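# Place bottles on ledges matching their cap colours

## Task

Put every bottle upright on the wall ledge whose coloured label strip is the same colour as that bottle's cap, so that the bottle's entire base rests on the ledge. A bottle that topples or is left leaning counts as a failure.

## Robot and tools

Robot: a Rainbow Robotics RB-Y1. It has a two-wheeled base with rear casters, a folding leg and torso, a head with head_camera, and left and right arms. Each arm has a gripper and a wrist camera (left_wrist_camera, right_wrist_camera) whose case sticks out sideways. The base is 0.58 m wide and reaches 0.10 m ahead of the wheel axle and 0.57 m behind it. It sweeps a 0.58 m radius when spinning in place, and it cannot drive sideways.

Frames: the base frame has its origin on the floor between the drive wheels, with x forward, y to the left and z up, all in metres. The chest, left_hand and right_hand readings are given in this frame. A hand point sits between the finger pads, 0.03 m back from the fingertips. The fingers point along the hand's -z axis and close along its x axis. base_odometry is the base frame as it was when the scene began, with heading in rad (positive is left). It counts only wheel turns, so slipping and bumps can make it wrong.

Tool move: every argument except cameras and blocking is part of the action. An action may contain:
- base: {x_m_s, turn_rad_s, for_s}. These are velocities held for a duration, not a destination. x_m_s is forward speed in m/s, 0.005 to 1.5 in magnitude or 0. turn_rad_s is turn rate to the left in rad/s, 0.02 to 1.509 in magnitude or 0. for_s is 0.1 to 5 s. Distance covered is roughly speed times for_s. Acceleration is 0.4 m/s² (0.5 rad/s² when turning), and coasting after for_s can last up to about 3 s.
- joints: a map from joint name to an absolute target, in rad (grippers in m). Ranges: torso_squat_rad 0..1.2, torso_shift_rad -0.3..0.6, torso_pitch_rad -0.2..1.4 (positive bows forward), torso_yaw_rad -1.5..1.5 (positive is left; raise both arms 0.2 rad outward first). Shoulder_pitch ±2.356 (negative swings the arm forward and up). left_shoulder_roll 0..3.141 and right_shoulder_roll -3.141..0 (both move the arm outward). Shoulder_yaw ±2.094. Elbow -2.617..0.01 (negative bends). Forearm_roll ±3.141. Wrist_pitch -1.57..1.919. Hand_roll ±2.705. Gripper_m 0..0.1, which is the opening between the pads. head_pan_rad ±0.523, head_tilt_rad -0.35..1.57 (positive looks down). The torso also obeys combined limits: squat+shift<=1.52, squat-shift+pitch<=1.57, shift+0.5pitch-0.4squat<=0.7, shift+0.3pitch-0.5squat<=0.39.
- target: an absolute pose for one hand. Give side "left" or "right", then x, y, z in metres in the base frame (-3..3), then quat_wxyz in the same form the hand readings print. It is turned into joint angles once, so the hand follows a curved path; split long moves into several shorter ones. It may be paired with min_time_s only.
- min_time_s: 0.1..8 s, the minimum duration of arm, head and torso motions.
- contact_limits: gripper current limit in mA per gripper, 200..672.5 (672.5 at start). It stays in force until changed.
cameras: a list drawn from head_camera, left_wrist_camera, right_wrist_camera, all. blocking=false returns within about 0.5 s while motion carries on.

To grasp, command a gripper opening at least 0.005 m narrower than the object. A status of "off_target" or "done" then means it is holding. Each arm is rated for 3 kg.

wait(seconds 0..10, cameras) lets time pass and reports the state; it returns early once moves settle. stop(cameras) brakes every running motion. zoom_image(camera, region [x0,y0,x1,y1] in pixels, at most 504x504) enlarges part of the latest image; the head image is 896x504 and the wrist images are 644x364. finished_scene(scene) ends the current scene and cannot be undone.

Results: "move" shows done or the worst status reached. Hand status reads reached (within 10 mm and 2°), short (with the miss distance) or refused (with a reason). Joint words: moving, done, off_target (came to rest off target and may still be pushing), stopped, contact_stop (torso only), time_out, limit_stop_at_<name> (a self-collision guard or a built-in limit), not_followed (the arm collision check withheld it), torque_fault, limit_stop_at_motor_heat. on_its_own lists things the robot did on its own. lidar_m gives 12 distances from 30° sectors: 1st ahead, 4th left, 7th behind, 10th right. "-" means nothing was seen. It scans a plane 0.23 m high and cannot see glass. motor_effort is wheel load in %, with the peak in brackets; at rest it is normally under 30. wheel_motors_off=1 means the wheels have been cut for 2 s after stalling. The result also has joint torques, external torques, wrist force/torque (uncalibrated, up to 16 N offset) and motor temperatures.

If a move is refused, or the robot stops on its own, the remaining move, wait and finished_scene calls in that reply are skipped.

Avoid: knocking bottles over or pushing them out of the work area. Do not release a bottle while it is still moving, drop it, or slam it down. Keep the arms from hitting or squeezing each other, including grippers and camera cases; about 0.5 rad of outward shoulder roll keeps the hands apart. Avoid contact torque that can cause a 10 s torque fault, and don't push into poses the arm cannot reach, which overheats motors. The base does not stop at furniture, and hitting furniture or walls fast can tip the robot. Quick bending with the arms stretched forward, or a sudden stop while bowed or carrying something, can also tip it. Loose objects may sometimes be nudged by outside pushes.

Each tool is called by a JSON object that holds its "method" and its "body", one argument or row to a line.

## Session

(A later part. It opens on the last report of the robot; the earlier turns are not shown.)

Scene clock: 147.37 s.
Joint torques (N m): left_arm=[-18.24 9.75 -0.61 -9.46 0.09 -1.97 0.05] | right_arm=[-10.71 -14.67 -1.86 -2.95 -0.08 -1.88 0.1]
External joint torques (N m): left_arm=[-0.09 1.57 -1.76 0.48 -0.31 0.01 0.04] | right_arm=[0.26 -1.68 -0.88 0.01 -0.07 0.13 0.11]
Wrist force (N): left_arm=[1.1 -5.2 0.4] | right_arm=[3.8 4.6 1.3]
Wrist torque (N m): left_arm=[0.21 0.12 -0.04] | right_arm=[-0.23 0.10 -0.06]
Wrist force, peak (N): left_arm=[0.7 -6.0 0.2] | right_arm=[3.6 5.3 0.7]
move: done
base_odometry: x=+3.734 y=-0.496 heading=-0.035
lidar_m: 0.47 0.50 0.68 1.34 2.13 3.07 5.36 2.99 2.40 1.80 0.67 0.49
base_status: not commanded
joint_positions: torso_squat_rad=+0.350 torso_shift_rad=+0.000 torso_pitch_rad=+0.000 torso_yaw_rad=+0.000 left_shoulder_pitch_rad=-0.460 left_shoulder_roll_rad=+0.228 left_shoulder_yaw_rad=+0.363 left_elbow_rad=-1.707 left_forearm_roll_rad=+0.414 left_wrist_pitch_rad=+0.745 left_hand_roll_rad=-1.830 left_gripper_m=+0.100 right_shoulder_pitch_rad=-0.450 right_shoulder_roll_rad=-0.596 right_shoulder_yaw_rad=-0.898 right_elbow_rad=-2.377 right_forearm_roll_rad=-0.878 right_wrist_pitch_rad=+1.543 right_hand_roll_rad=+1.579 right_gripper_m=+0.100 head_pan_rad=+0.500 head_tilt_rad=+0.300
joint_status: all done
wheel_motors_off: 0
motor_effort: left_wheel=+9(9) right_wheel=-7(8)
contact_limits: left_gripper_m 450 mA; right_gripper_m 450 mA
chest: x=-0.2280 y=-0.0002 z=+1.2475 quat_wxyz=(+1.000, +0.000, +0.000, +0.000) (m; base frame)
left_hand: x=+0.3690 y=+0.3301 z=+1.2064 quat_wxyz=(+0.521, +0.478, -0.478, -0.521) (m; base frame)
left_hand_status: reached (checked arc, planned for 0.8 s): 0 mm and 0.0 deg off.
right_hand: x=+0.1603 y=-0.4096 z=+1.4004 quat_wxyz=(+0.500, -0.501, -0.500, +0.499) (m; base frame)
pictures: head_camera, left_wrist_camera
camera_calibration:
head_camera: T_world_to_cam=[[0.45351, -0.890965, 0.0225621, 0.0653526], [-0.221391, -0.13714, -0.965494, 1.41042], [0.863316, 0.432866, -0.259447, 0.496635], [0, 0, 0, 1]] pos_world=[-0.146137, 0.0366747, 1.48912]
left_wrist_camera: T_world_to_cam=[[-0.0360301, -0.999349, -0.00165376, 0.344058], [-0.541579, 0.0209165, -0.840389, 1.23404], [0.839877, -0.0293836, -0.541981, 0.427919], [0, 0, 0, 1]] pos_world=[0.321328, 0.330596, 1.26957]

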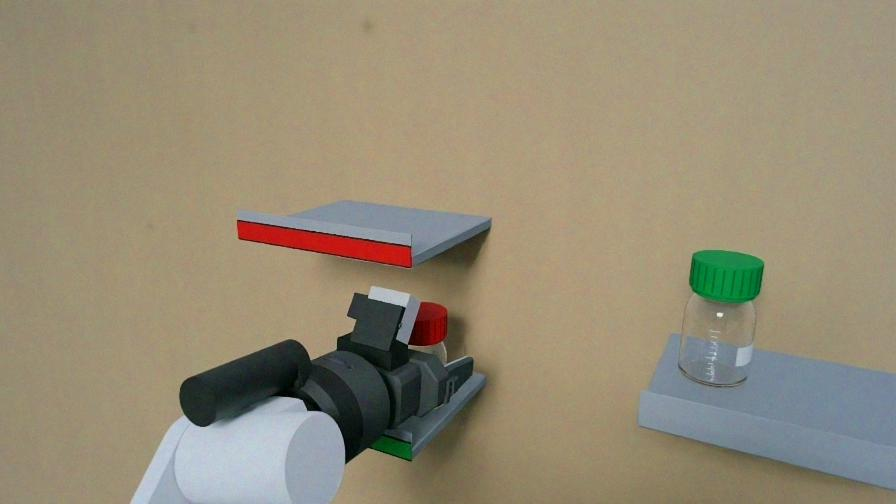

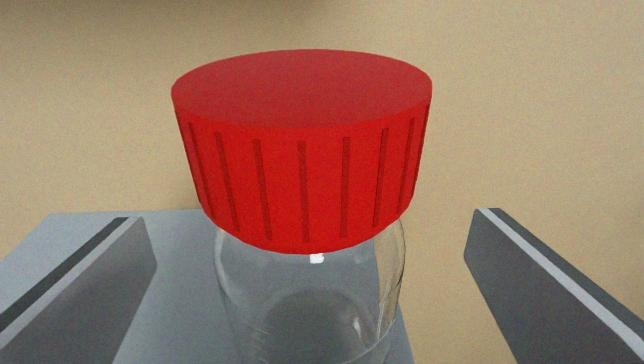

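{"method": "move", "body": {
  "joints": {"left_gripper_m": 0.044},
  "cameras": []
}}

{"method": "move", "body": {
  "target": {"side": "left", "x": 0.369, "y": 0.33, "z": 1.2265, "quat_wxyz": [0.52134, 0.47772, -0.47772, -0.52134]},
  "min_time_s": 0.7,
  "cameras": ["left_wrist_camera", "head_camera"]
}}

{"method": "move", "body": {
  "target": {"side": "left", "x": 0.29, "y": 0.33, "z": 1.228, "quat_wxyz": [0.52134, 0.47772, -0.47772, -0.52134]},
  "min_time_s": 0.8,
  "cameras": []
}}

{"method": "move", "body": {
  "target": {"side": "left", "x": 0.20, "y": 0.345, "z": 1.24, "quat_wxyz": [0.52134, 0.47772, -0.47772, -0.52134]},
  "min_time_s": 0.9,
  "cameras": ["head_camera"]
}}

Scene clock: 149.17 s.
Joint torques (N m): left_arm=[-18.56 9.65 -0.59 -9.44 0.11 -1.94 0.06] | right_arm=[-11.29 -14.64 -1.75 -2.69 -0.22 -1.82 -0.02]
External joint torques (N m): left_arm=[-0.41 1.47 -1.74 0.49 -0.29 0.03 0.05] | right_arm=[-0.32 -1.66 -0.77 0.27 -0.21 0.19 -0.01]
Wrist force (N): left_arm=[0.8 -4.6 0.6] | right_arm=[3.2 4.8 1.3]
Wrist torque (N m): left_arm=[0.24 0.13 0.00] | right_arm=[-0.24 0.08 -0.01]
Wrist force, peak (N): left_arm=[1.2 -5.4 0.4] | right_arm=[3.8 5.5 1.0]
move: off_target
base_odometry: x=+3.734 y=-0.496 heading=-0.035
lidar_m: 0.47 0.49 0.68 1.34 2.13 3.07 5.36 2.99 2.40 1.80 0.68 0.50
base_status: not commanded
joint_positions: torso_squat_rad=+0.350 torso_shift_rad=+0.000 torso_pitch_rad=+0.000 torso_yaw_rad=+0.000 left_shoulder_pitch_rad=-0.460 left_shoulder_roll_rad=+0.228 left_shoulder_yaw_rad=+0.363 left_elbow_rad=-1.707 left_forearm_roll_rad=+0.414 left_wrist_pitch_rad=+0.745 left_hand_roll_rad=-1.830 left_gripper_m=+0.055 right_shoulder_pitch_rad=-0.450 right_shoulder_roll_rad=-0.596 right_shoulder_yaw_rad=-0.898 right_elbow_rad=-2.377 right_forearm_roll_rad=-0.878 right_wrist_pitch_rad=+1.543 right_hand_roll_rad=+1.579 right_gripper_m=+0.100 head_pan_rad=+0.500 head_tilt_rad=+0.300
joint_status: left_gripper_m off_target (ended at +0.055, target +0.044)
wheel_motors_off: 0
motor_effort: left_wheel=+8(9) right_wheel=-6(7)
contact_limits: left_gripper_m 450 mA; right_gripper_m 450 mA
chest: x=-0.2280 y=-0.0002 z=+1.2475 quat_wxyz=(+1.000, +0.000, +0.000, +0.000) (m; base frame)
left_hand: x=+0.3690 y=+0.3301 z=+1.2064 quat_wxyz=(+0.521, +0.478, -0.478, -0.521) (m; base frame)
right_hand: x=+0.1603 y=-0.4096 z=+1.4004 quat_wxyz=(+0.500, -0.501, -0.500, +0.499) (m; base frame)
pictures: none
No camera images: "cameras" was empty.

Scene clock: 150.20 s.
Joint torques (N m): left_arm=[-20.73 11.02 2.49 -11.15 0.16 -2.25 0.55] | right_arm=[-10.78 -14.68 -1.62 -2.47 -0.02 -1.79 0.05]
External joint torques (N m): left_arm=[-2.33 2.64 1.38 -1.49 -0.23 -0.26 0.54] | right_arm=[0.19 -1.7 -0.63 0.49 -0.01 0.22 0.06]
Wrist force (N): left_arm=[1.3 -6.6 0.3] | right_arm=[2.9 4.6 0.6]
Wrist torque (N m): left_arm=[0.17 0.17 -0.17] | right_arm=[-0.24 0.05 -0.05]
Wrist force, peak (N): left_arm=[0.7 -7.0 0.4] | right_arm=[3.6 5.3 0.9]
move: done
base_odometry: x=+3.734 y=-0.496 heading=-0.035
lidar_m: 0.47 0.50 0.68 1.35 2.13 3.07 5.36 2.98 2.40 1.80 0.67 0.48
base_status: not commanded
joint_positions: torso_squat_rad=+0.350 torso_shift_rad=+0.000 torso_pitch_rad=+0.000 torso_yaw_rad=+0.000 left_shoulder_pitch_rad=-0.493 left_shoulder_roll_rad=+0.239 left_shoulder_yaw_rad=+0.373 left_elbow_rad=-1.734 left_forearm_roll_rad=+0.397 left_wrist_pitch_rad=+0.803 left_hand_roll_rad=-1.805 left_gripper_m=+0.055 right_shoulder_pitch_rad=-0.450 right_shoulder_roll_rad=-0.596 right_shoulder_yaw_rad=-0.898 right_elbow_rad=-2.377 right_forearm_roll_rad=-0.878 right_wrist_pitch_rad=+1.543 right_hand_roll_rad=+1.579 right_gripper_m=+0.100 head_pan_rad=+0.500 head_tilt_rad=+0.300
joint_status: all done
wheel_motors_off: 0
motor_effort: left_wheel=+9(9) right_wheel=-7(7)
contact_limits: left_gripper_m 450 mA; right_gripper_m 450 mA
chest: x=-0.2280 y=-0.0002 z=+1.2475 quat_wxyz=(+1.000, +0.000, +0.000, +0.000) (m; base frame)
left_hand: x=+0.3687 y=+0.3299 z=+1.2260 quat_wxyz=(+0.521, +0.478, -0.478, -0.521) (m; base frame)
left_hand_status: reached (checked arc, planned for 0.7 s): 1 mm and 0.1 deg off.
right_hand: x=+0.1603 y=-0.4096 z=+1.4004 quat_wxyz=(+0.500, -0.501, -0.500, +0.499) (m; base frame)
pictures: head_camera, left_wrist_camera
camera_calibration:
head_camera: T_world_to_cam=[[0.45351, -0.890965, 0.0225621, 0.0653526], [-0.221391, -0.13714, -0.965494, 1.41042], [0.863316, 0.432866, -0.259447, 0.496635], [0, 0, 0, 1]] pos_world=[-0.146137, 0.0366747, 1.48912]
left_wrist_camera: T_world_to_cam=[[-0.0367692, -0.999322, -0.0019434, 0.344578], [-0.540334, 0.021517, -0.841176, 1.25064], [0.840647, -0.0298793, -0.540758, 0.437157], [0, 0, 0, 1]] pos_world=[0.320936, 0.330497, 1.28907]

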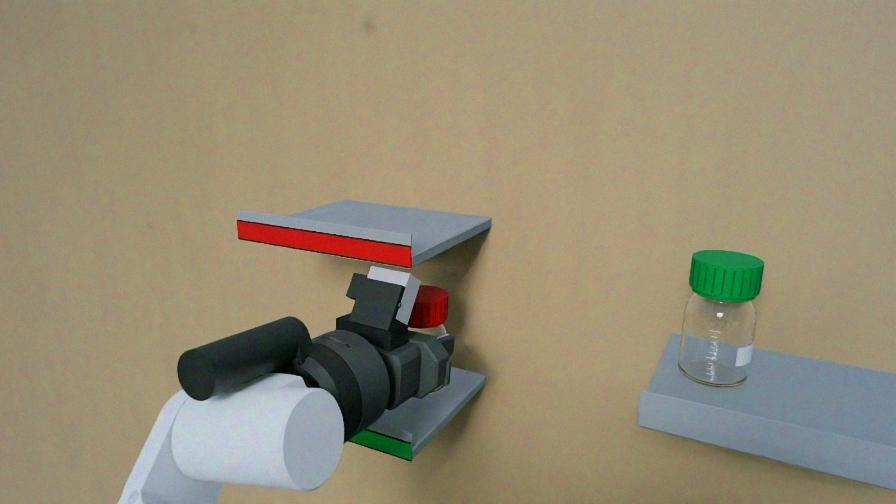

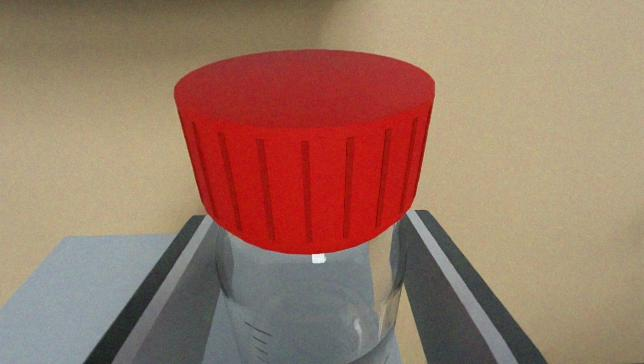

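Scene clock: 151.33 s.
Joint torques (N m): left_arm=[-16.08 7.3 2.31 -9.87 0.36 -2.44 0.39] | right_arm=[-11.35 -14.31 -1.51 -2.53 -0.17 -1.74 0.18]
External joint torques (N m): left_arm=[-1.94 0.2 0.95 -1.11 0.01 -0.43 0.38] | right_arm=[-0.38 -1.33 -0.53 0.43 -0.16 0.27 0.19]
Wrist force (N): left_arm=[1.3 -6.8 0.3] | right_arm=[2.6 5.1 0.7]
Wrist torque (N m): left_arm=[0.17 0.13 -0.15] | right_arm=[-0.29 0.01 0.00]
Wrist force, peak (N): left_arm=[1.7 -8.0 1.0] | right_arm=[3.8 4.8 0.9]
move: done
base_odometry: x=+3.734 y=-0.496 heading=-0.035
lidar_m: 0.47 0.49 0.68 1.35 2.12 3.07 5.37 2.98 2.40 1.80 0.68 0.49
base_status: not commanded
joint_positions: torso_squat_rad=+0.350 torso_shift_rad=+0.000 torso_pitch_rad=+0.000 torso_yaw_rad=+0.000 left_shoulder_pitch_rad=-0.273 left_shoulder_roll_rad=+0.206 left_shoulder_yaw_rad=+0.391 left_elbow_rad=-2.100 left_forearm_roll_rad=+0.428 left_wrist_pitch_rad=+0.954 left_hand_roll_rad=-1.756 left_gripper_m=+0.055 right_shoulder_pitch_rad=-0.450 right_shoulder_roll_rad=-0.596 right_shoulder_yaw_rad=-0.898 right_elbow_rad=-2.377 right_forearm_roll_rad=-0.878 right_wrist_pitch_rad=+1.543 right_hand_roll_rad=+1.579 right_gripper_m=+0.100 head_pan_rad=+0.500 head_tilt_rad=+0.300
joint_status: all done
wheel_motors_off: 0
motor_effort: left_wheel=+8(9) right_wheel=-7(7)
contact_limits: left_gripper_m 450 mA; right_gripper_m 450 mA
chest: x=-0.2280 y=-0.0002 z=+1.2475 quat_wxyz=(+1.000, +0.000, +0.000, +0.000) (m; base frame)
left_hand: x=+0.2901 y=+0.3299 z=+1.2279 quat_wxyz=(+0.521, +0.478, -0.478, -0.522) (m; base frame)
left_hand_status: reached (checked arc, planned for 0.8 s): 0 mm and 0.0 deg off.
right_hand: x=+0.1603 y=-0.4096 z=+1.4004 quat_wxyz=(+0.500, -0.501, -0.500, +0.499) (m; base frame)
pictures: none
No camera images: "cameras" was empty.

Scene clock: 152.57 s.
Joint torques (N m): left_arm=[-10.64 8.93 2.78 -8.77 0.14 -2.49 0.33] | right_arm=[-11.27 -14.55 -1.15 -2.74 -0.04 -1.8 0.06]
External joint torques (N m): left_arm=[-1.43 1.87 0.69 -1.24 -0.14 -0.46 0.32] | right_arm=[-0.3 -1.57 -0.17 0.22 -0.03 0.21 0.07]
Wrist force (N): left_arm=[0.9 -6.6 0.2] | right_arm=[3.5 4.9 0.4]
Wrist torque (N m): left_arm=[0.15 0.12 -0.15] | right_arm=[-0.25 0.09 -0.03]
Wrist force, peak (N): left_arm=[4.2 7.1 -2.5] | right_arm=[3.9 5.0 0.9]
move: done
base_odometry: x=+3.734 y=-0.496 heading=-0.036
lidar_m: 0.47 0.49 0.68 1.34 2.13 3.07 5.37 2.99 2.40 1.80 0.67 0.49
base_status: not commanded
joint_positions: torso_squat_rad=+0.350 torso_shift_rad=+0.000 torso_pitch_rad=+0.000 torso_yaw_rad=+0.000 left_shoulder_pitch_rad=-0.037 left_shoulder_roll_rad=+0.238 left_shoulder_yaw_rad=+0.500 left_elbow_rad=-2.430 left_forearm_roll_rad=+0.590 left_wrist_pitch_rad=+1.080 left_hand_roll_rad=-1.705 left_gripper_m=+0.055 right_shoulder_pitch_rad=-0.450 right_shoulder_roll_rad=-0.596 right_shoulder_yaw_rad=-0.898 right_elbow_rad=-2.377 right_forearm_roll_rad=-0.878 right_wrist_pitch_rad=+1.543 right_hand_roll_rad=+1.579 right_gripper_m=+0.100 head_pan_rad=+0.500 head_tilt_rad=+0.300
joint_status: all done
wheel_motors_off: 0
motor_effort: left_wheel=+8(9) right_wheel=-5(8)
contact_limits: left_gripper_m 450 mA; right_gripper_m 450 mA
chest: x=-0.2280 y=-0.0002 z=+1.2475 quat_wxyz=(+1.000, +0.000, +0.000, +0.000) (m; base frame)
left_hand: x=+0.2002 y=+0.3448 z=+1.2399 quat_wxyz=(+0.521, +0.478, -0.478, -0.521) (m; base frame)
left_hand_status: reached (checked arc, planned for 0.9 s): 0 mm and 0.0 deg off.
right_hand: x=+0.1603 y=-0.4096 z=+1.4003 quat_wxyz=(+0.500, -0.501, -0.500, +0.499) (m; base frame)
pictures: head_camera
camera_calibration:
head_camera: T_world_to_cam=[[0.45349, -0.890978, 0.0224759, 0.0653891], [-0.221432, -0.13706, -0.965496, 1.4104], [0.863316, 0.432866, -0.259446, 0.496677], [0, 0, 0, 1]] pos_world=[-0.146137, 0.0365745, 1.48912]

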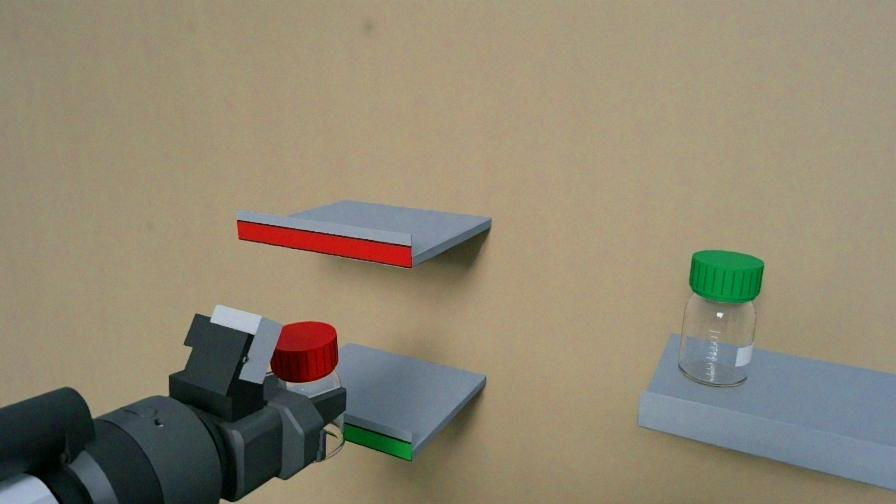

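{"method": "move", "body": {
  "target": {"side": "left", "x": 0.20, "y": 0.375, "z": 1.34, "quat_wxyz": [0.52134, 0.47772, -0.47772, -0.52134]}
}}

{"method": "move", "body": {
  "target": {"side": "left", "x": 0.20, "y": 0.39, "z": 1.427, "quat_wxyz": [0.52134, 0.47772, -0.47772, -0.52134]},
  "cameras": ["head_camera", "left_wrist_camera"]
}}

Scene clock: 157.73 s.
Joint torques (N m): left_arm=[-11.51 11.25 3.46 -4.03 -0.4 -2.75 0.13] | right_arm=[-11.64 -14.21 -1.5 -2.98 -0.18 -1.64 -0.06]
External joint torques (N m): left_arm=[-0.23 0.12 0.43 0.19 -0.29 -0.71 0.12] | right_arm=[-0.67 -1.23 -0.52 -0.02 -0.17 0.37 -0.05]
Wrist force (N): left_arm=[1.0 -6.5 0.4] | right_arm=[2.5 5.2 1.1]
Wrist torque (N m): left_arm=[0.15 0.12 -0.17] | right_arm=[-0.31 0.00 -0.05]
Wrist force, peak (N): left_arm=[0.5 -7.9 0.1] | right_arm=[4.1 5.1 0.8]
move: done
base_odometry: x=+3.734 y=-0.496 heading=-0.036
lidar_m: 0.47 0.49 0.68 1.34 2.13 3.08 5.37 2.99 2.40 1.80 0.68 0.49
base_status: not commanded
joint_positions: torso_squat_rad=+0.350 torso_shift_rad=+0.000 torso_pitch_rad=+0.000 torso_yaw_rad=+0.000 left_shoulder_pitch_rad=-0.306 left_shoulder_roll_rad=+0.543 left_shoulder_yaw_rad=+0.649 left_elbow_rad=-2.391 left_forearm_roll_rad=+0.711 left_wrist_pitch_rad=+1.375 left_hand_roll_rad=-1.501 left_gripper_m=+0.055 right_shoulder_pitch_rad=-0.450 right_shoulder_roll_rad=-0.596 right_shoulder_yaw_rad=-0.898 right_elbow_rad=-2.377 right_forearm_roll_rad=-0.878 right_wrist_pitch_rad=+1.543 right_hand_roll_rad=+1.579 right_gripper_m=+0.100 head_pan_rad=+0.500 head_tilt_rad=+0.300
joint_status: all done
wheel_motors_off: 0
motor_effort: left_wheel=+9(9) right_wheel=-6(7)
contact_limits: left_gripper_m 450 mA; right_gripper_m 450 mA
chest: x=-0.2280 y=-0.0002 z=+1.2475 quat_wxyz=(+1.000, +0.000, +0.000, +0.000) (m; base frame)
left_hand: x=+0.1996 y=+0.3750 z=+1.3402 quat_wxyz=(+0.521, +0.478, -0.478, -0.521) (m; base frame)
left_hand_status: reached (checked arc, planned for 0.6 s): 0 mm and 0.1 deg off.
right_hand: x=+0.1603 y=-0.4096 z=+1.4003 quat_wxyz=(+0.500, -0.501, -0.500, +0.499) (m; base frame)
pictures: none

Scene clock: 158.70 s.
Joint torques (N m): left_arm=[-13.17 13.38 4.24 -1.79 -0.58 -2.54 0.14] | right_arm=[-11.19 -14.36 -1.73 -2.89 0.02 -1.94 -0.13]
External joint torques (N m): left_arm=[-0.48 0.44 0.94 0.35 -0.22 -0.53 0.13] | right_arm=[-0.22 -1.38 -0.75 0.08 0.03 0.07 -0.12]
Wrist force (N): left_arm=[0.7 -6.6 0.3] | right_arm=[3.6 4.2 1.5]
Wrist torque (N m): left_arm=[0.17 0.10 -0.15] | right_arm=[-0.17 0.12 -0.04]
Wrist force, peak (N): left_arm=[0.8 -8.3 -0.2] | right_arm=[3.5 5.3 0.1]
move: done
base_odometry: x=+3.734 y=-0.496 heading=-0.036
lidar_m: 0.47 0.49 0.69 1.35 2.13 3.07 5.37 2.99 2.40 1.80 0.67 0.49
base_status: not commanded
joint_positions: torso_squat_rad=+0.350 torso_shift_rad=+0.000 torso_pitch_rad=+0.000 torso_yaw_rad=+0.000 left_shoulder_pitch_rad=-0.556 left_shoulder_roll_rad=+0.801 left_shoulder_yaw_rad=+0.667 left_elbow_rad=-2.244 left_forearm_roll_rad=+0.807 left_wrist_pitch_rad=+1.542 left_hand_roll_rad=-1.387 left_gripper_m=+0.055 right_shoulder_pitch_rad=-0.450 right_shoulder_roll_rad=-0.596 right_shoulder_yaw_rad=-0.898 right_elbow_rad=-2.377 right_forearm_roll_rad=-0.878 right_wrist_pitch_rad=+1.543 right_hand_roll_rad=+1.579 right_gripper_m=+0.100 head_pan_rad=+0.500 head_tilt_rad=+0.300
joint_status: all done
wheel_motors_off: 0
motor_effort: left_wheel=+8(9) right_wheel=-6(7)
contact_limits: left_gripper_m 450 mA; right_gripper_m 450 mA
chest: x=-0.2280 y=-0.0002 z=+1.2475 quat_wxyz=(+1.000, +0.000, +0.000, +0.000) (m; base frame)
left_hand: x=+0.1999 y=+0.3899 z=+1.4271 quat_wxyz=(+0.521, +0.478, -0.478, -0.521) (m; base frame)
left_hand_status: reached (checked arc, planned for 0.6 s): 0 mm and 0.0 deg off.
right_hand: x=+0.1603 y=-0.4096 z=+1.4003 quat_wxyz=(+0.500, -0.501, -0.500, +0.499) (m; base frame)
pictures: head_camera, left_wrist_camera
camera_calibration:
head_camera: T_world_to_cam=[[0.45349, -0.890978, 0.0224759, 0.0653891], [-0.221432, -0.13706, -0.965496, 1.4104], [0.863316, 0.432866, -0.259446, 0.496677], [0, 0, 0, 1]] pos_world=[-0.146137, 0.0365745, 1.48912]
left_wrist_camera: T_world_to_cam=[[-0.0362928, -0.999338, -0.00242241, 0.39928], [-0.541925, 0.0217175, -0.840146, 1.32612], [0.839643, -0.0291785, -0.542355, 0.691746], [0, 0, 0, 1]] pos_world=[0.152327, 0.3904, 1.49027]

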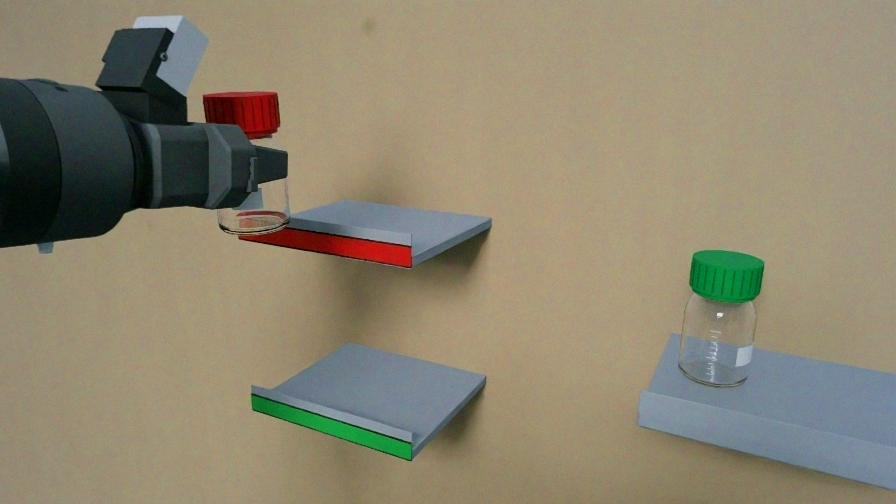

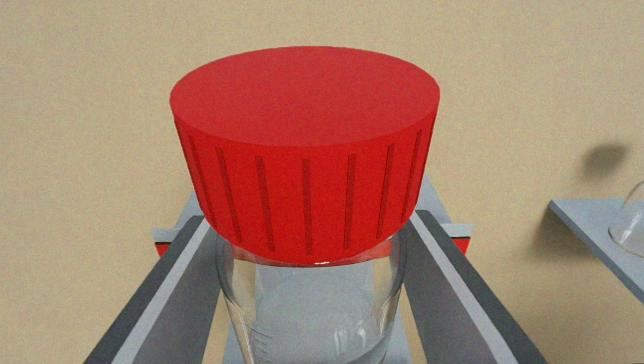

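{"method": "move", "body": {
  "target": {"side": "left", "x": 0.30, "y": 0.39, "z": 1.427, "quat_wxyz": [0.52134, 0.47772, -0.47772, -0.52134]}
}}

{"method": "move", "body": {
  "target": {"side": "left", "x": 0.369, "y": 0.39, "z": 1.425, "quat_wxyz": [0.52134, 0.47772, -0.47772, -0.52134]}
}}

{"method": "move", "body": {
  "target": {"side": "left", "x": 0.369, "y": 0.39, "z": 1.3985, "quat_wxyz": [0.52134, 0.47772, -0.47772, -0.52134]},
  "min_time_s": 1,
  "cameras": ["head_camera"]
}}

Scene clock: 160.43 s.
Joint torques (N m): left_arm=[-18.34 13.92 3.63 -5.25 -0.1 -2.26 0.16] | right_arm=[-10.94 -14.06 -1.27 -2.68 -0.19 -1.94 -0.15]
External joint torques (N m): left_arm=[-1.11 1.05 -0.37 -0.42 0.02 -0.23 0.15] | right_arm=[0.03 -1.08 -0.29 0.28 -0.18 0.07 -0.15]
Wrist force (N): left_arm=[1.2 -6.6 0.2] | right_arm=[2.8 4.7 0.7]
Wrist torque (N m): left_arm=[0.15 0.14 -0.03] | right_arm=[-0.28 -0.03 -0.07]
Wrist force, peak (N): left_arm=[0.7 -7.5 0.9] | right_arm=[3.6 5.3 1.0]
move: done
base_odometry: x=+3.734 y=-0.496 heading=-0.036
lidar_m: 0.47 0.49 0.68 1.34 2.12 3.07 5.37 2.98 2.40 1.80 0.67 0.49
base_status: not commanded
joint_positions: torso_squat_rad=+0.350 torso_shift_rad=+0.000 torso_pitch_rad=+0.000 torso_yaw_rad=+0.000 left_shoulder_pitch_rad=-0.736 left_shoulder_roll_rad=+0.757 left_shoulder_yaw_rad=+0.439 left_elbow_rad=-1.883 left_forearm_roll_rad=+0.640 left_wrist_pitch_rad=+1.309 left_hand_roll_rad=-1.492 left_gripper_m=+0.055 right_shoulder_pitch_rad=-0.450 right_shoulder_roll_rad=-0.596 right_shoulder_yaw_rad=-0.898 right_elbow_rad=-2.377 right_forearm_roll_rad=-0.878 right_wrist_pitch_rad=+1.543 right_hand_roll_rad=+1.579 right_gripper_m=+0.100 head_pan_rad=+0.500 head_tilt_rad=+0.300
joint_status: all done
wheel_motors_off: 0
motor_effort: left_wheel=+8(9) right_wheel=-7(8)
contact_limits: left_gripper_m 450 mA; right_gripper_m 450 mA
chest: x=-0.2280 y=-0.0002 z=+1.2475 quat_wxyz=(+1.000, +0.000, +0.000, +0.000) (m; base frame)
left_hand: x=+0.3000 y=+0.3900 z=+1.4271 quat_wxyz=(+0.521, +0.478, -0.478, -0.521) (m; base frame)
left_hand_status: reached (checked arc, planned for 0.7 s): 0 mm and 0.0 deg off.
right_hand: x=+0.1604 y=-0.4096 z=+1.4003 quat_wxyz=(+0.500, -0.501, -0.500, +0.499) (m; base frame)
pictures: none

Scene clock: 161.77 s.
Joint torques (N m): left_arm=[-21.67 13.84 2.9 -6.9 -0.16 -2.33 0.22] | right_arm=[-10.56 -14.36 -1.5 -2.68 -0.16 -1.95 -0.07]
External joint torques (N m): left_arm=[-1.26 1.13 -0.87 -0.21 -0.24 -0.28 0.2] | right_arm=[0.41 -1.38 -0.51 0.28 -0.15 0.06 -0.06]
Wrist force (N): left_arm=[0.8 -6.4 0.2] | right_arm=[3.2 4.6 1.2]
Wrist torque (N m): left_arm=[0.13 0.10 -0.03] | right_arm=[-0.25 0.04 -0.02]
Wrist force, peak (N): left_arm=[0.6 -7.9 1.2] | right_arm=[3.7 5.5 1.1]
move: done
base_odometry: x=+3.734 y=-0.496 heading=-0.035
lidar_m: 0.47 0.49 0.68 1.34 2.13 3.07 5.37 2.98 2.40 1.80 0.67 0.49
base_status: not commanded
joint_positions: torso_squat_rad=+0.350 torso_shift_rad=+0.000 torso_pitch_rad=+0.000 torso_yaw_rad=+0.000 left_shoulder_pitch_rad=-0.894 left_shoulder_roll_rad=+0.717 left_shoulder_yaw_rad=+0.339 left_elbow_rad=-1.565 left_forearm_roll_rad=+0.576 left_wrist_pitch_rad=+1.132 left_hand_roll_rad=-1.590 left_gripper_m=+0.055 right_shoulder_pitch_rad=-0.450 right_shoulder_roll_rad=-0.596 right_shoulder_yaw_rad=-0.898 right_elbow_rad=-2.377 right_forearm_roll_rad=-0.878 right_wrist_pitch_rad=+1.543 right_hand_roll_rad=+1.579 right_gripper_m=+0.100 head_pan_rad=+0.500 head_tilt_rad=+0.300
joint_status: all done
wheel_motors_off: 0
motor_effort: left_wheel=+8(8) right_wheel=-7(8)
contact_limits: left_gripper_m 450 mA; right_gripper_m 450 mA
chest: x=-0.2280 y=-0.0002 z=+1.2475 quat_wxyz=(+1.000, +0.000, +0.000, +0.000) (m; base frame)
left_hand: x=+0.3688 y=+0.3900 z=+1.4251 quat_wxyz=(+0.521, +0.478, -0.478, -0.521) (m; base frame)
left_hand_status: reached (checked arc, planned for 0.7 s): 0 mm and 0.0 deg off.
right_hand: x=+0.1604 y=-0.4096 z=+1.4003 quat_wxyz=(+0.500, -0.501, -0.500, +0.499) (m; base frame)
pictures: none

Scene clock: 163.10 s.
Joint torques (N m): left_arm=[-18.66 10.65 3.86 -7.04 0.3 -1.23 0.09] | right_arm=[-10.68 -14.42 -1.35 -2.66 -0.21 -1.69 0.02]
External joint torques (N m): left_arm=[1.48 -2.2 -0.02 -0.07 0.21 0.81 0.08] | right_arm=[0.29 -1.44 -0.37 0.3 -0.19 0.32 0.03]
Wrist force (N): left_arm=[-0.9 -2.2 0.3] | right_arm=[2.9 4.0 0.6]
Wrist torque (N m): left_arm=[0.24 0.17 -0.13] | right_arm=[-0.18 0.04 -0.04]
Wrist force, peak (N): left_arm=[1.1 -6.9 0.4] | right_arm=[3.9 5.1 1.3]
move: done
base_odometry: x=+3.734 y=-0.496 heading=-0.035
lidar_m: 0.47 0.49 0.68 1.35 2.13 3.06 5.37 2.99 2.40 1.81 0.68 0.49
base_status: not commanded
joint_positions: torso_squat_rad=+0.350 torso_shift_rad=+0.000 torso_pitch_rad=+0.000 torso_yaw_rad=+0.000 left_shoulder_pitch_rad=-0.824 left_shoulder_roll_rad=+0.688 left_shoulder_yaw_rad=+0.348 left_elbow_rad=-1.600 left_forearm_roll_rad=+0.573 left_wrist_pitch_rad=+1.095 left_hand_roll_rad=-1.597 left_gripper_m=+0.055 right_shoulder_pitch_rad=-0.450 right_shoulder_roll_rad=-0.596 right_shoulder_yaw_rad=-0.898 right_elbow_rad=-2.377 right_forearm_roll_rad=-0.878 right_wrist_pitch_rad=+1.543 right_hand_roll_rad=+1.579 right_gripper_m=+0.100 head_pan_rad=+0.500 head_tilt_rad=+0.300
joint_status: all done
wheel_motors_off: 0
motor_effort: left_wheel=+8(8) right_wheel=-6(8)
contact_limits: left_gripper_m 450 mA; right_gripper_m 450 mA
chest: x=-0.2280 y=-0.0002 z=+1.2475 quat_wxyz=(+1.000, +0.000, +0.000, +0.000) (m; base frame)
left_hand: x=+0.3689 y=+0.3906 z=+1.4000 quat_wxyz=(+0.522, +0.477, -0.477, -0.521) (m; base frame)
left_hand_status: reached (checked arc, planned for 1.0 s): 2 mm and 0.1 deg off.
right_hand: x=+0.1604 y=-0.4096 z=+1.4003 quat_wxyz=(+0.500, -0.501, -0.500, +0.499) (m; base frame)
pictures: head_camera
camera_calibration:
head_camera: T_world_to_cam=[[0.453492, -0.890977, 0.0224746, 0.0653459], [-0.221515, -0.137101, -0.965471, 1.41037], [0.863294, 0.432855, -0.259539, 0.496726], [0, 0, 0, 1]] pos_world=[-0.146036, 0.0365747, 1.48912]

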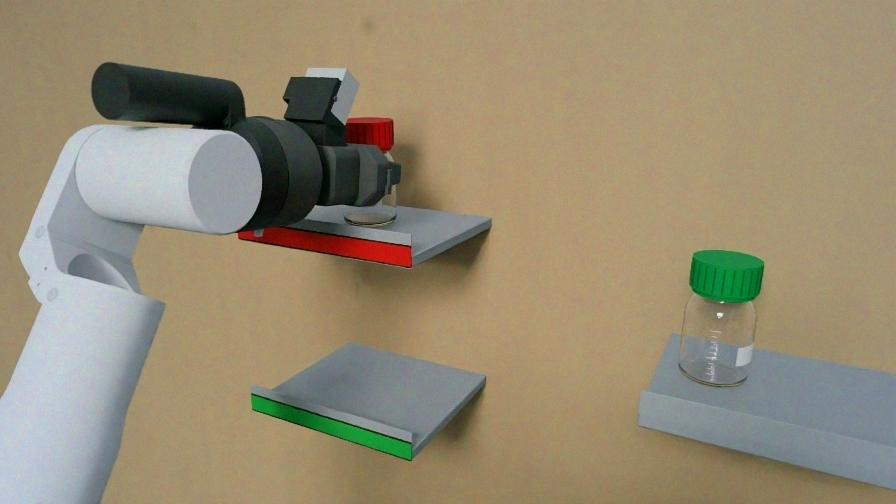

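{"method": "move", "body": {
  "joints": {"left_gripper_m": 0.1},
  "cameras": ["left_wrist_camera"]
}}

{"method": "move", "body": {
  "target": {"side": "left", "x": 0.32, "y": 0.39, "z": 1.404, "quat_wxyz": [0.52134, 0.47772, -0.47772, -0.52134]}
}}

{"method": "move", "body": {
  "target": {"side": "left", "x": 0.20, "y": 0.38, "z": 1.406, "quat_wxyz": [0.52134, 0.47772, -0.47772, -0.52134]},
  "cameras": ["head_camera"]
}}

Scene clock: 172.43 s.
Joint torques (N m): left_arm=[-19.71 12.69 3.76 -7.13 0.19 -1.86 0.02] | right_arm=[-10.54 -14.16 -1.46 -2.89 -0.08 -1.83 -0.05]
External joint torques (N m): left_arm=[0.44 -0.17 -0.11 -0.16 0.1 0.18 0.01] | right_arm=[0.43 -1.18 -0.48 0.07 -0.07 0.18 -0.04]
Wrist force (N): left_arm=[1.3 -4.9 0.5] | right_arm=[3.5 4.7 0.0]
Wrist torque (N m): left_arm=[0.17 0.17 -0.03] | right_arm=[-0.23 0.11 -0.10]
Wrist force, peak (N): left_arm=[0.9 -5.5 0.2] | right_arm=[3.0 5.9 0.6]
move: done
base_odometry: x=+3.734 y=-0.496 heading=-0.035
lidar_m: 0.47 0.49 0.69 1.34 2.13 3.07 5.36 2.99 2.40 1.81 0.68 0.49
base_status: not commanded
joint_positions: torso_squat_rad=+0.350 torso_shift_rad=+0.000 torso_pitch_rad=+0.000 torso_yaw_rad=+0.000 left_shoulder_pitch_rad=-0.823 left_shoulder_roll_rad=+0.687 left_shoulder_yaw_rad=+0.348 left_elbow_rad=-1.600 left_forearm_roll_rad=+0.573 left_wrist_pitch_rad=+1.095 left_hand_roll_rad=-1.597 left_gripper_m=+0.100 right_shoulder_pitch_rad=-0.450 right_shoulder_roll_rad=-0.596 right_shoulder_yaw_rad=-0.898 right_elbow_rad=-2.377 right_forearm_roll_rad=-0.878 right_wrist_pitch_rad=+1.543 right_hand_roll_rad=+1.579 right_gripper_m=+0.100 head_pan_rad=+0.500 head_tilt_rad=+0.300
joint_status: all done
wheel_motors_off: 0
motor_effort: left_wheel=+8(9) right_wheel=-6(7)
contact_limits: left_gripper_m 450 mA; right_gripper_m 450 mA
chest: x=-0.2280 y=-0.0002 z=+1.2475 quat_wxyz=(+1.000, +0.000, +0.000, +0.000) (m; base frame)
left_hand: x=+0.3690 y=+0.3905 z=+1.3996 quat_wxyz=(+0.522, +0.477, -0.477, -0.522) (m; base frame)
right_hand: x=+0.1604 y=-0.4096 z=+1.4003 quat_wxyz=(+0.500, -0.501, -0.500, +0.499) (m; base frame)
pictures: left_wrist_camera
camera_calibration:
left_wrist_camera: T_world_to_cam=[[-0.035681, -0.999363, -0.00118047, 0.404044], [-0.544094, 0.020417, -0.838776, 1.39397], [0.838265, -0.029286, -0.544476, 0.538435], [0, 0, 0, 1]] pos_world=[0.321514, 0.391095, 1.46287]

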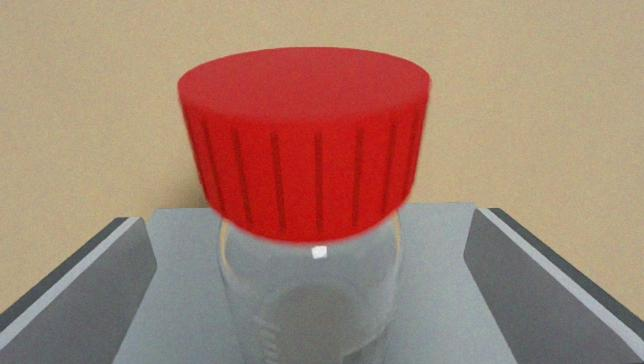

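Scene clock: 173.33 s.
Joint torques (N m): left_arm=[-18.79 14.25 4.98 -6.06 -0.25 -2.29 0.35] | right_arm=[-10.92 -14.34 -1.62 -2.56 -0.13 -1.84 0.06]
External joint torques (N m): left_arm=[-0.9 1.32 0.82 -0.37 -0.2 -0.25 0.34] | right_arm=[0.05 -1.36 -0.64 0.4 -0.12 0.16 0.07]
Wrist force (N): left_arm=[0.9 -5.1 0.6] | right_arm=[2.5 5.2 0.7]
Wrist torque (N m): left_arm=[0.20 0.12 -0.16] | right_arm=[-0.27 -0.04 -0.04]
Wrist force, peak (N): left_arm=[0.9 -6.2 0.8] | right_arm=[4.1 5.4 1.7]
move: done
base_odometry: x=+3.734 y=-0.496 heading=-0.035
lidar_m: 0.47 0.49 0.68 1.34 2.13 3.07 5.36 2.99 2.41 1.80 0.66 0.49
base_status: not commanded
joint_positions: torso_squat_rad=+0.350 torso_shift_rad=+0.000 torso_pitch_rad=+0.000 torso_yaw_rad=+0.000 left_shoulder_pitch_rad=-0.712 left_shoulder_roll_rad=+0.717 left_shoulder_yaw_rad=+0.409 left_elbow_rad=-1.827 left_forearm_roll_rad=+0.613 left_wrist_pitch_rad=+1.217 left_hand_roll_rad=-1.525 left_gripper_m=+0.100 right_shoulder_pitch_rad=-0.450 right_shoulder_roll_rad=-0.596 right_shoulder_yaw_rad=-0.898 right_elbow_rad=-2.377 right_forearm_roll_rad=-0.878 right_wrist_pitch_rad=+1.543 right_hand_roll_rad=+1.579 right_gripper_m=+0.100 head_pan_rad=+0.500 head_tilt_rad=+0.300
joint_status: all done
wheel_motors_off: 0
motor_effort: left_wheel=+8(9) right_wheel=-6(8)
contact_limits: left_gripper_m 450 mA; right_gripper_m 450 mA
chest: x=-0.2280 y=-0.0002 z=+1.2475 quat_wxyz=(+1.000, +0.000, +0.000, +0.000) (m; base frame)
left_hand: x=+0.3209 y=+0.3899 z=+1.4043 quat_wxyz=(+0.521, +0.478, -0.477, -0.522) (m; base frame)
left_hand_status: reached (checked arc, planned for 0.6 s): 1 mm and 0.1 deg off.
right_hand: x=+0.1603 y=-0.4097 z=+1.4003 quat_wxyz=(+0.500, -0.501, -0.500, +0.499) (m; base frame)
pictures: none

Scene clock: 174.47 s.
Joint torques (N m): left_arm=[-13.11 14.22 3.71 -2.43 -0.53 -2.31 0.39] | right_arm=[-10.41 -14.66 -1.43 -2.56 -0.14 -1.86 -0.19]
External joint torques (N m): left_arm=[-0.88 1.56 -0.07 -0.11 -0.11 -0.32 0.37] | right_arm=[0.55 -1.67 -0.44 0.4 -0.13 0.15 -0.19]
Wrist force (N): left_arm=[0.9 -5.2 0.5] | right_arm=[3.4 4.6 0.7]
Wrist torque (N m): left_arm=[0.22 0.10 -0.18] | right_arm=[-0.22 0.05 -0.03]
Wrist force, peak (N): left_arm=[0.6 -5.8 1.2] | right_arm=[3.7 5.2 0.7]
move: done
base_odometry: x=+3.734 y=-0.496 heading=-0.035
lidar_m: 0.47 0.49 0.68 1.34 2.13 3.07 5.37 2.98 2.40 1.80 0.68 0.49
base_status: not commanded
joint_positions: torso_squat_rad=+0.350 torso_shift_rad=+0.000 torso_pitch_rad=+0.000 torso_yaw_rad=+0.000 left_shoulder_pitch_rad=-0.472 left_shoulder_roll_rad=+0.772 left_shoulder_yaw_rad=+0.641 left_elbow_rad=-2.305 left_forearm_roll_rad=+0.784 left_wrist_pitch_rad=+1.486 left_hand_roll_rad=-1.356 left_gripper_m=+0.100 right_shoulder_pitch_rad=-0.450 right_shoulder_roll_rad=-0.596 right_shoulder_yaw_rad=-0.898 right_elbow_rad=-2.377 right_forearm_roll_rad=-0.878 right_wrist_pitch_rad=+1.543 right_hand_roll_rad=+1.579 right_gripper_m=+0.100 head_pan_rad=+0.500 head_tilt_rad=+0.300
joint_status: all done
wheel_motors_off: 0
motor_effort: left_wheel=+8(8) right_wheel=-7(7)
contact_limits: left_gripper_m 450 mA; right_gripper_m 450 mA
chest: x=-0.2280 y=-0.0002 z=+1.2475 quat_wxyz=(+1.000, +0.000, +0.000, +0.000) (m; base frame)
left_hand: x=+0.2000 y=+0.3800 z=+1.4060 quat_wxyz=(+0.521, +0.478, -0.478, -0.521) (m; base frame)
left_hand_status: reached (checked arc, planned for 0.8 s): 0 mm and 0.0 deg off.
right_hand: x=+0.1604 y=-0.4096 z=+1.4003 quat_wxyz=(+0.500, -0.501, -0.500, +0.499) (m; base frame)
pictures: head_camera
camera_calibration:
head_camera: T_world_to_cam=[[0.453492, -0.890977, 0.0224746, 0.0653913], [-0.221515, -0.137101, -0.965471, 1.41035], [0.863294, 0.432855, -0.259539, 0.496813], [0, 0, 0, 1]] pos_world=[-0.146136, 0.0365747, 1.48912]

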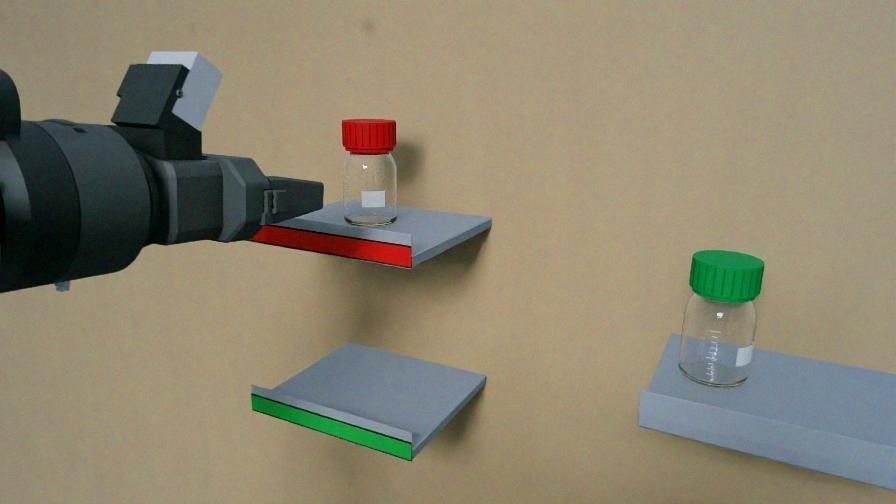

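{"method": "move", "body": {
  "target": {"side": "left", "x": 0.18, "y": 0.26, "z": 1.37, "quat_wxyz": [0.46344, 0.42467, -0.52544, -0.57342]}
}}

{"method": "move", "body": {
  "target": {"side": "left", "x": 0.225, "y": 0.137, "z": 1.335, "quat_wxyz": [0.39614, 0.363, -0.5698, -0.62182]},
  "cameras": ["head_camera", "left_wrist_camera"]
}}

Scene clock: 177.20 s.
Joint torques (N m): left_arm=[-11.66 9.64 3.28 -1.73 -0.8 -1.84 0.32] | right_arm=[-10.63 -14.69 -1.4 -2.83 0 -1.86 0.09]
External joint torques (N m): left_arm=[0.11 0.63 -0.45 -0.13 -0.19 0.11 0.3] | right_arm=[0.34 -1.71 -0.42 0.13 0.01 0.15 0.1]
Wrist force (N): left_arm=[0.9 -5.2 0.5] | right_arm=[3.7 4.6 0.8]
Wrist torque (N m): left_arm=[0.20 0.12 -0.15] | right_arm=[-0.27 0.13 -0.05]
Wrist force, peak (N): left_arm=[2.5 -6.0 0.6] | right_arm=[4.3 5.0 0.8]
move: done
base_odometry: x=+3.734 y=-0.496 heading=-0.035
lidar_m: 0.47 0.49 0.68 1.34 2.13 3.07 5.37 2.98 2.40 1.81 0.67 0.49
base_status: not commanded
joint_positions: torso_squat_rad=+0.350 torso_shift_rad=+0.000 torso_pitch_rad=+0.000 torso_yaw_rad=+0.000 left_shoulder_pitch_rad=-0.441 left_shoulder_roll_rad=+0.623 left_shoulder_yaw_rad=+0.457 left_elbow_rad=-2.559 left_forearm_roll_rad=+0.760 left_wrist_pitch_rad=+1.506 left_hand_roll_rad=-1.255 left_gripper_m=+0.100 right_shoulder_pitch_rad=-0.450 right_shoulder_roll_rad=-0.596 right_shoulder_yaw_rad=-0.898 right_elbow_rad=-2.377 right_forearm_roll_rad=-0.878 right_wrist_pitch_rad=+1.543 right_hand_roll_rad=+1.579 right_gripper_m=+0.100 head_pan_rad=+0.500 head_tilt_rad=+0.300
joint_status: all done
wheel_motors_off: 0
motor_effort: left_wheel=+8(8) right_wheel=-7(8)
contact_limits: left_gripper_m 450 mA; right_gripper_m 450 mA
chest: x=-0.2280 y=-0.0002 z=+1.2475 quat_wxyz=(+1.000, +0.000, +0.000, +0.000) (m; base frame)
left_hand: x=+0.1795 y=+0.2601 z=+1.3705 quat_wxyz=(+0.462, +0.424, -0.527, -0.574) (m; base frame)
left_hand_status: reached (checked arc, planned for 0.6 s): 1 mm and 0.3 deg off.
right_hand: x=+0.1604 y=-0.4096 z=+1.4003 quat_wxyz=(+0.500, -0.501, -0.500, +0.499) (m; base frame)
pictures: none

Scene clock: 178.53 s.
Joint torques (N m): left_arm=[-15.76 6.16 4.15 -3.9 -0.48 -1.79 0.14] | right_arm=[-11.59 -14.36 -1.28 -2.88 -0.3 -1.76 0.03]
External joint torques (N m): left_arm=[-1.26 1.06 0.07 0.3 -0.08 0.2 0.13] | right_arm=[-0.62 -1.37 -0.3 0.09 -0.29 0.25 0.04]
Wrist force (N): left_arm=[0.8 -5.3 0.5] | right_arm=[3.3 4.9 0.7]
Wrist torque (N m): left_arm=[0.22 0.10 -0.03] | right_arm=[-0.23 0.05 -0.02]
Wrist force, peak (N): left_arm=[0.4 -5.9 1.3] | right_arm=[2.9 5.6 2.0]
move: done
base_odometry: x=+3.734 y=-0.496 heading=-0.035
lidar_m: 0.47 0.49 0.68 1.35 2.13 3.06 5.37 2.98 2.40 1.81 0.67 0.49
base_status: not commanded
joint_positions: torso_squat_rad=+0.350 torso_shift_rad=+0.000 torso_pitch_rad=+0.000 torso_yaw_rad=+0.000 left_shoulder_pitch_rad=-0.519 left_shoulder_roll_rad=+0.409 left_shoulder_yaw_rad=+0.075 left_elbow_rad=-2.419 left_forearm_roll_rad=+0.550 left_wrist_pitch_rad=+1.328 left_hand_roll_rad=-1.347 left_gripper_m=+0.100 right_shoulder_pitch_rad=-0.450 right_shoulder_roll_rad=-0.596 right_shoulder_yaw_rad=-0.898 right_elbow_rad=-2.377 right_forearm_roll_rad=-0.878 right_wrist_pitch_rad=+1.543 right_hand_roll_rad=+1.579 right_gripper_m=+0.100 head_pan_rad=+0.500 head_tilt_rad=+0.300
joint_status: all done
wheel_motors_off: 0
motor_effort: left_wheel=+8(9) right_wheel=-6(8)
contact_limits: left_gripper_m 450 mA; right_gripper_m 450 mA
chest: x=-0.2280 y=-0.0002 z=+1.2475 quat_wxyz=(+1.000, +0.000, +0.000, +0.000) (m; base frame)
left_hand: x=+0.2249 y=+0.1370 z=+1.3351 quat_wxyz=(+0.396, +0.363, -0.570, -0.622) (m; base frame)
left_hand_status: reached (checked arc, planned for 0.7 s): 0 mm and 0.0 deg off.
right_hand: x=+0.1604 y=-0.4097 z=+1.4003 quat_wxyz=(+0.500, -0.501, -0.500, +0.499) (m; base frame)
pictures: head_camera, left_wrist_camera
camera_calibration:
head_camera: T_world_to_cam=[[0.453492, -0.890977, 0.0224746, 0.0653459], [-0.221515, -0.137101, -0.965471, 1.41037], [0.863294, 0.432855, -0.259539, 0.496726], [0, 0, 0, 1]] pos_world=[-0.146036, 0.0365747, 1.48912]
left_wrist_camera: T_world_to_cam=[[-0.455483, -0.890242, -0.00208527, 0.226105], [-0.481933, 0.248544, -0.840218, 1.22341], [0.748515, -0.3817, -0.542245, 0.682106], [0, 0, 0, 1]] pos_world=[0.182021, 0.157577, 1.39827]

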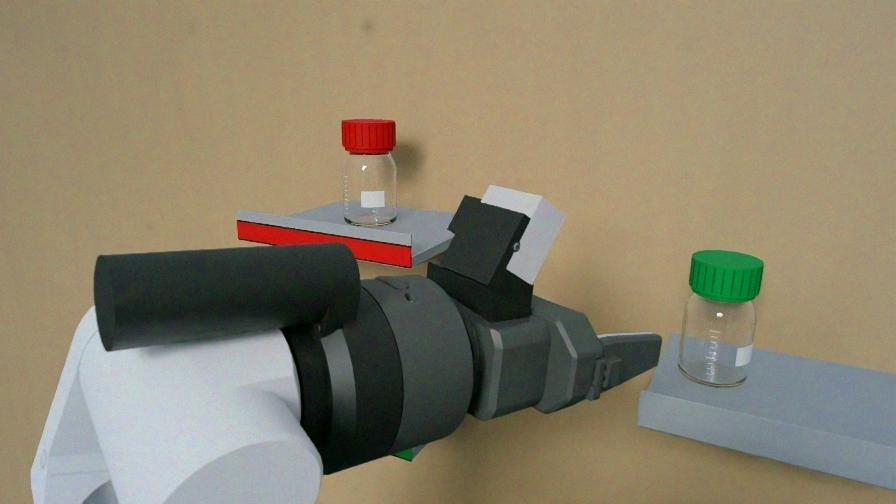

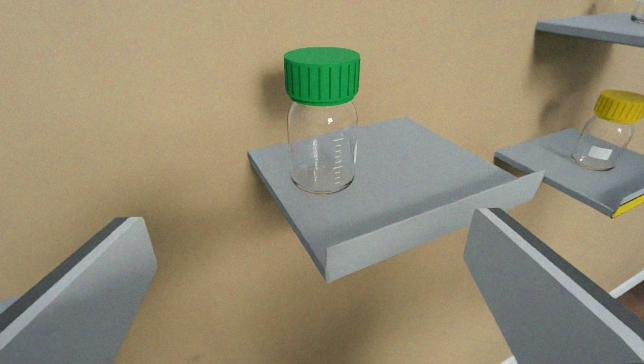

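{"method": "move", "body": {
  "target": {"side": "left", "x": 0.27, "y": 0.106, "z": 1.308, "quat_wxyz": [0.39614, 0.363, -0.5698, -0.62182]}
}}

{"method": "move", "body": {
  "target": {"side": "left", "x": 0.372, "y": 0.0584, "z": 1.306, "quat_wxyz": [0.39614, 0.363, -0.5698, -0.62182]},
  "cameras": ["left_wrist_camera"]
}}

Scene clock: 181.27 s.
Joint torques (N m): left_arm=[-17.46 4.39 2.93 -6.1 -0.29 -1.9 0.19] | right_arm=[-11.01 -14.18 -1.32 -2.85 -0.05 -1.87 -0.12]
External joint torques (N m): left_arm=[-1.34 0.64 -1.13 0.04 -0.04 0.11 0.18] | right_arm=[-0.04 -1.2 -0.34 0.11 -0.04 0.14 -0.12]
Wrist force (N): left_arm=[1.0 -5.1 0.6] | right_arm=[3.7 4.8 0.3]
Wrist torque (N m): left_arm=[0.19 0.13 -0.03] | right_arm=[-0.26 0.14 -0.04]
Wrist force, peak (N): left_arm=[1.6 -5.7 -0.3] | right_arm=[3.6 5.4 1.6]
move: done
base_odometry: x=+3.734 y=-0.496 heading=-0.035
lidar_m: 0.47 0.49 0.68 1.34 2.13 3.07 5.37 2.98 2.40 1.80 0.67 0.49
base_status: not commanded
joint_positions: torso_squat_rad=+0.350 torso_shift_rad=+0.000 torso_pitch_rad=+0.000 torso_yaw_rad=+0.000 left_shoulder_pitch_rad=-0.537 left_shoulder_roll_rad=+0.312 left_shoulder_yaw_rad=-0.041 left_elbow_rad=-2.231 left_forearm_roll_rad=+0.422 left_wrist_pitch_rad=+1.169 left_hand_roll_rad=-1.414 left_gripper_m=+0.100 right_shoulder_pitch_rad=-0.450 right_shoulder_roll_rad=-0.596 right_shoulder_yaw_rad=-0.898 right_elbow_rad=-2.377 right_forearm_roll_rad=-0.878 right_wrist_pitch_rad=+1.543 right_hand_roll_rad=+1.579 right_gripper_m=+0.100 head_pan_rad=+0.500 head_tilt_rad=+0.300
joint_status: all done
wheel_motors_off: 0
motor_effort: left_wheel=+8(9) right_wheel=-7(8)
contact_limits: left_gripper_m 450 mA; right_gripper_m 450 mA
chest: x=-0.2280 y=-0.0002 z=+1.2475 quat_wxyz=(+1.000, +0.000, +0.000, +0.000) (m; base frame)
left_hand: x=+0.2700 y=+0.1060 z=+1.3081 quat_wxyz=(+0.396, +0.363, -0.570, -0.622) (m; base frame)
left_hand_status: reached (checked arc, planned for 0.5 s): 0 mm and 0.0 deg off.
right_hand: x=+0.1604 y=-0.4096 z=+1.4004 quat_wxyz=(+0.500, -0.501, -0.500, +0.499) (m; base frame)
pictures: none

Scene clock: 182.77 s.
Joint torques (N m): left_arm=[-21.07 4.77 2.8 -7.75 -0.31 -1.83 0.13] | right_arm=[-10.68 -14.1 -1.29 -2.97 -0.03 -1.92 0.09]
External joint torques (N m): left_arm=[0 0.77 -1.32 0.45 -0.24 0.21 0.12] | right_arm=[0.29 -1.12 -0.31 -0.01 -0.02 0.09 0.1]
Wrist force (N): left_arm=[1.1 -5.2 0.4] | right_arm=[3.1 5.0 1.3]
Wrist torque (N m): left_arm=[0.18 0.15 -0.03] | right_arm=[-0.33 0.05 0.00]
Wrist force, peak (N): left_arm=[-0.1 -6.0 0.9] | right_arm=[3.6 5.7 0.9]
move: done
base_odometry: x=+3.734 y=-0.496 heading=-0.035
lidar_m: 0.47 0.50 0.68 1.34 2.12 3.07 5.37 2.98 2.39 1.81 0.68 0.49
base_status: not commanded
joint_positions: torso_squat_rad=+0.350 torso_shift_rad=+0.000 torso_pitch_rad=+0.000 torso_yaw_rad=+0.000 left_shoulder_pitch_rad=-0.800 left_shoulder_roll_rad=+0.218 left_shoulder_yaw_rad=-0.088 left_elbow_rad=-1.706 left_forearm_roll_rad=+0.363 left_wrist_pitch_rad=+0.918 left_hand_roll_rad=-1.491 left_gripper_m=+0.100 right_shoulder_pitch_rad=-0.450 right_shoulder_roll_rad=-0.596 right_shoulder_yaw_rad=-0.898 right_elbow_rad=-2.377 right_forearm_roll_rad=-0.878 right_wrist_pitch_rad=+1.543 right_hand_roll_rad=+1.579 right_gripper_m=+0.100 head_pan_rad=+0.500 head_tilt_rad=+0.300
joint_status: all done
wheel_motors_off: 0
motor_effort: left_wheel=+8(9) right_wheel=-8(8)
contact_limits: left_gripper_m 450 mA; right_gripper_m 450 mA
chest: x=-0.2280 y=-0.0002 z=+1.2475 quat_wxyz=(+1.000, +0.000, +0.000, +0.000) (m; base frame)
left_hand: x=+0.3719 y=+0.0584 z=+1.3065 quat_wxyz=(+0.396, +0.363, -0.570, -0.622) (m; base frame)
left_hand_status: reached (checked arc, planned for 0.8 s): 0 mm and 0.0 deg off.
right_hand: x=+0.1603 y=-0.4096 z=+1.4004 quat_wxyz=(+0.500, -0.501, -0.500, +0.499) (m; base frame)
pictures: left_wrist_camera
camera_calibration:
left_wrist_camera: T_world_to_cam=[[-0.455208, -0.890383, -0.00202173, 0.222905], [-0.481693, 0.248174, -0.840465, 1.28989], [0.748837, -0.381613, -0.541862, 0.525984], [0, 0, 0, 1]] pos_world=[0.328923, 0.0790758, 1.36957]

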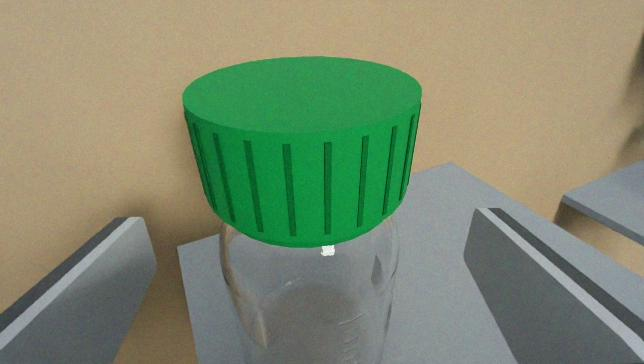

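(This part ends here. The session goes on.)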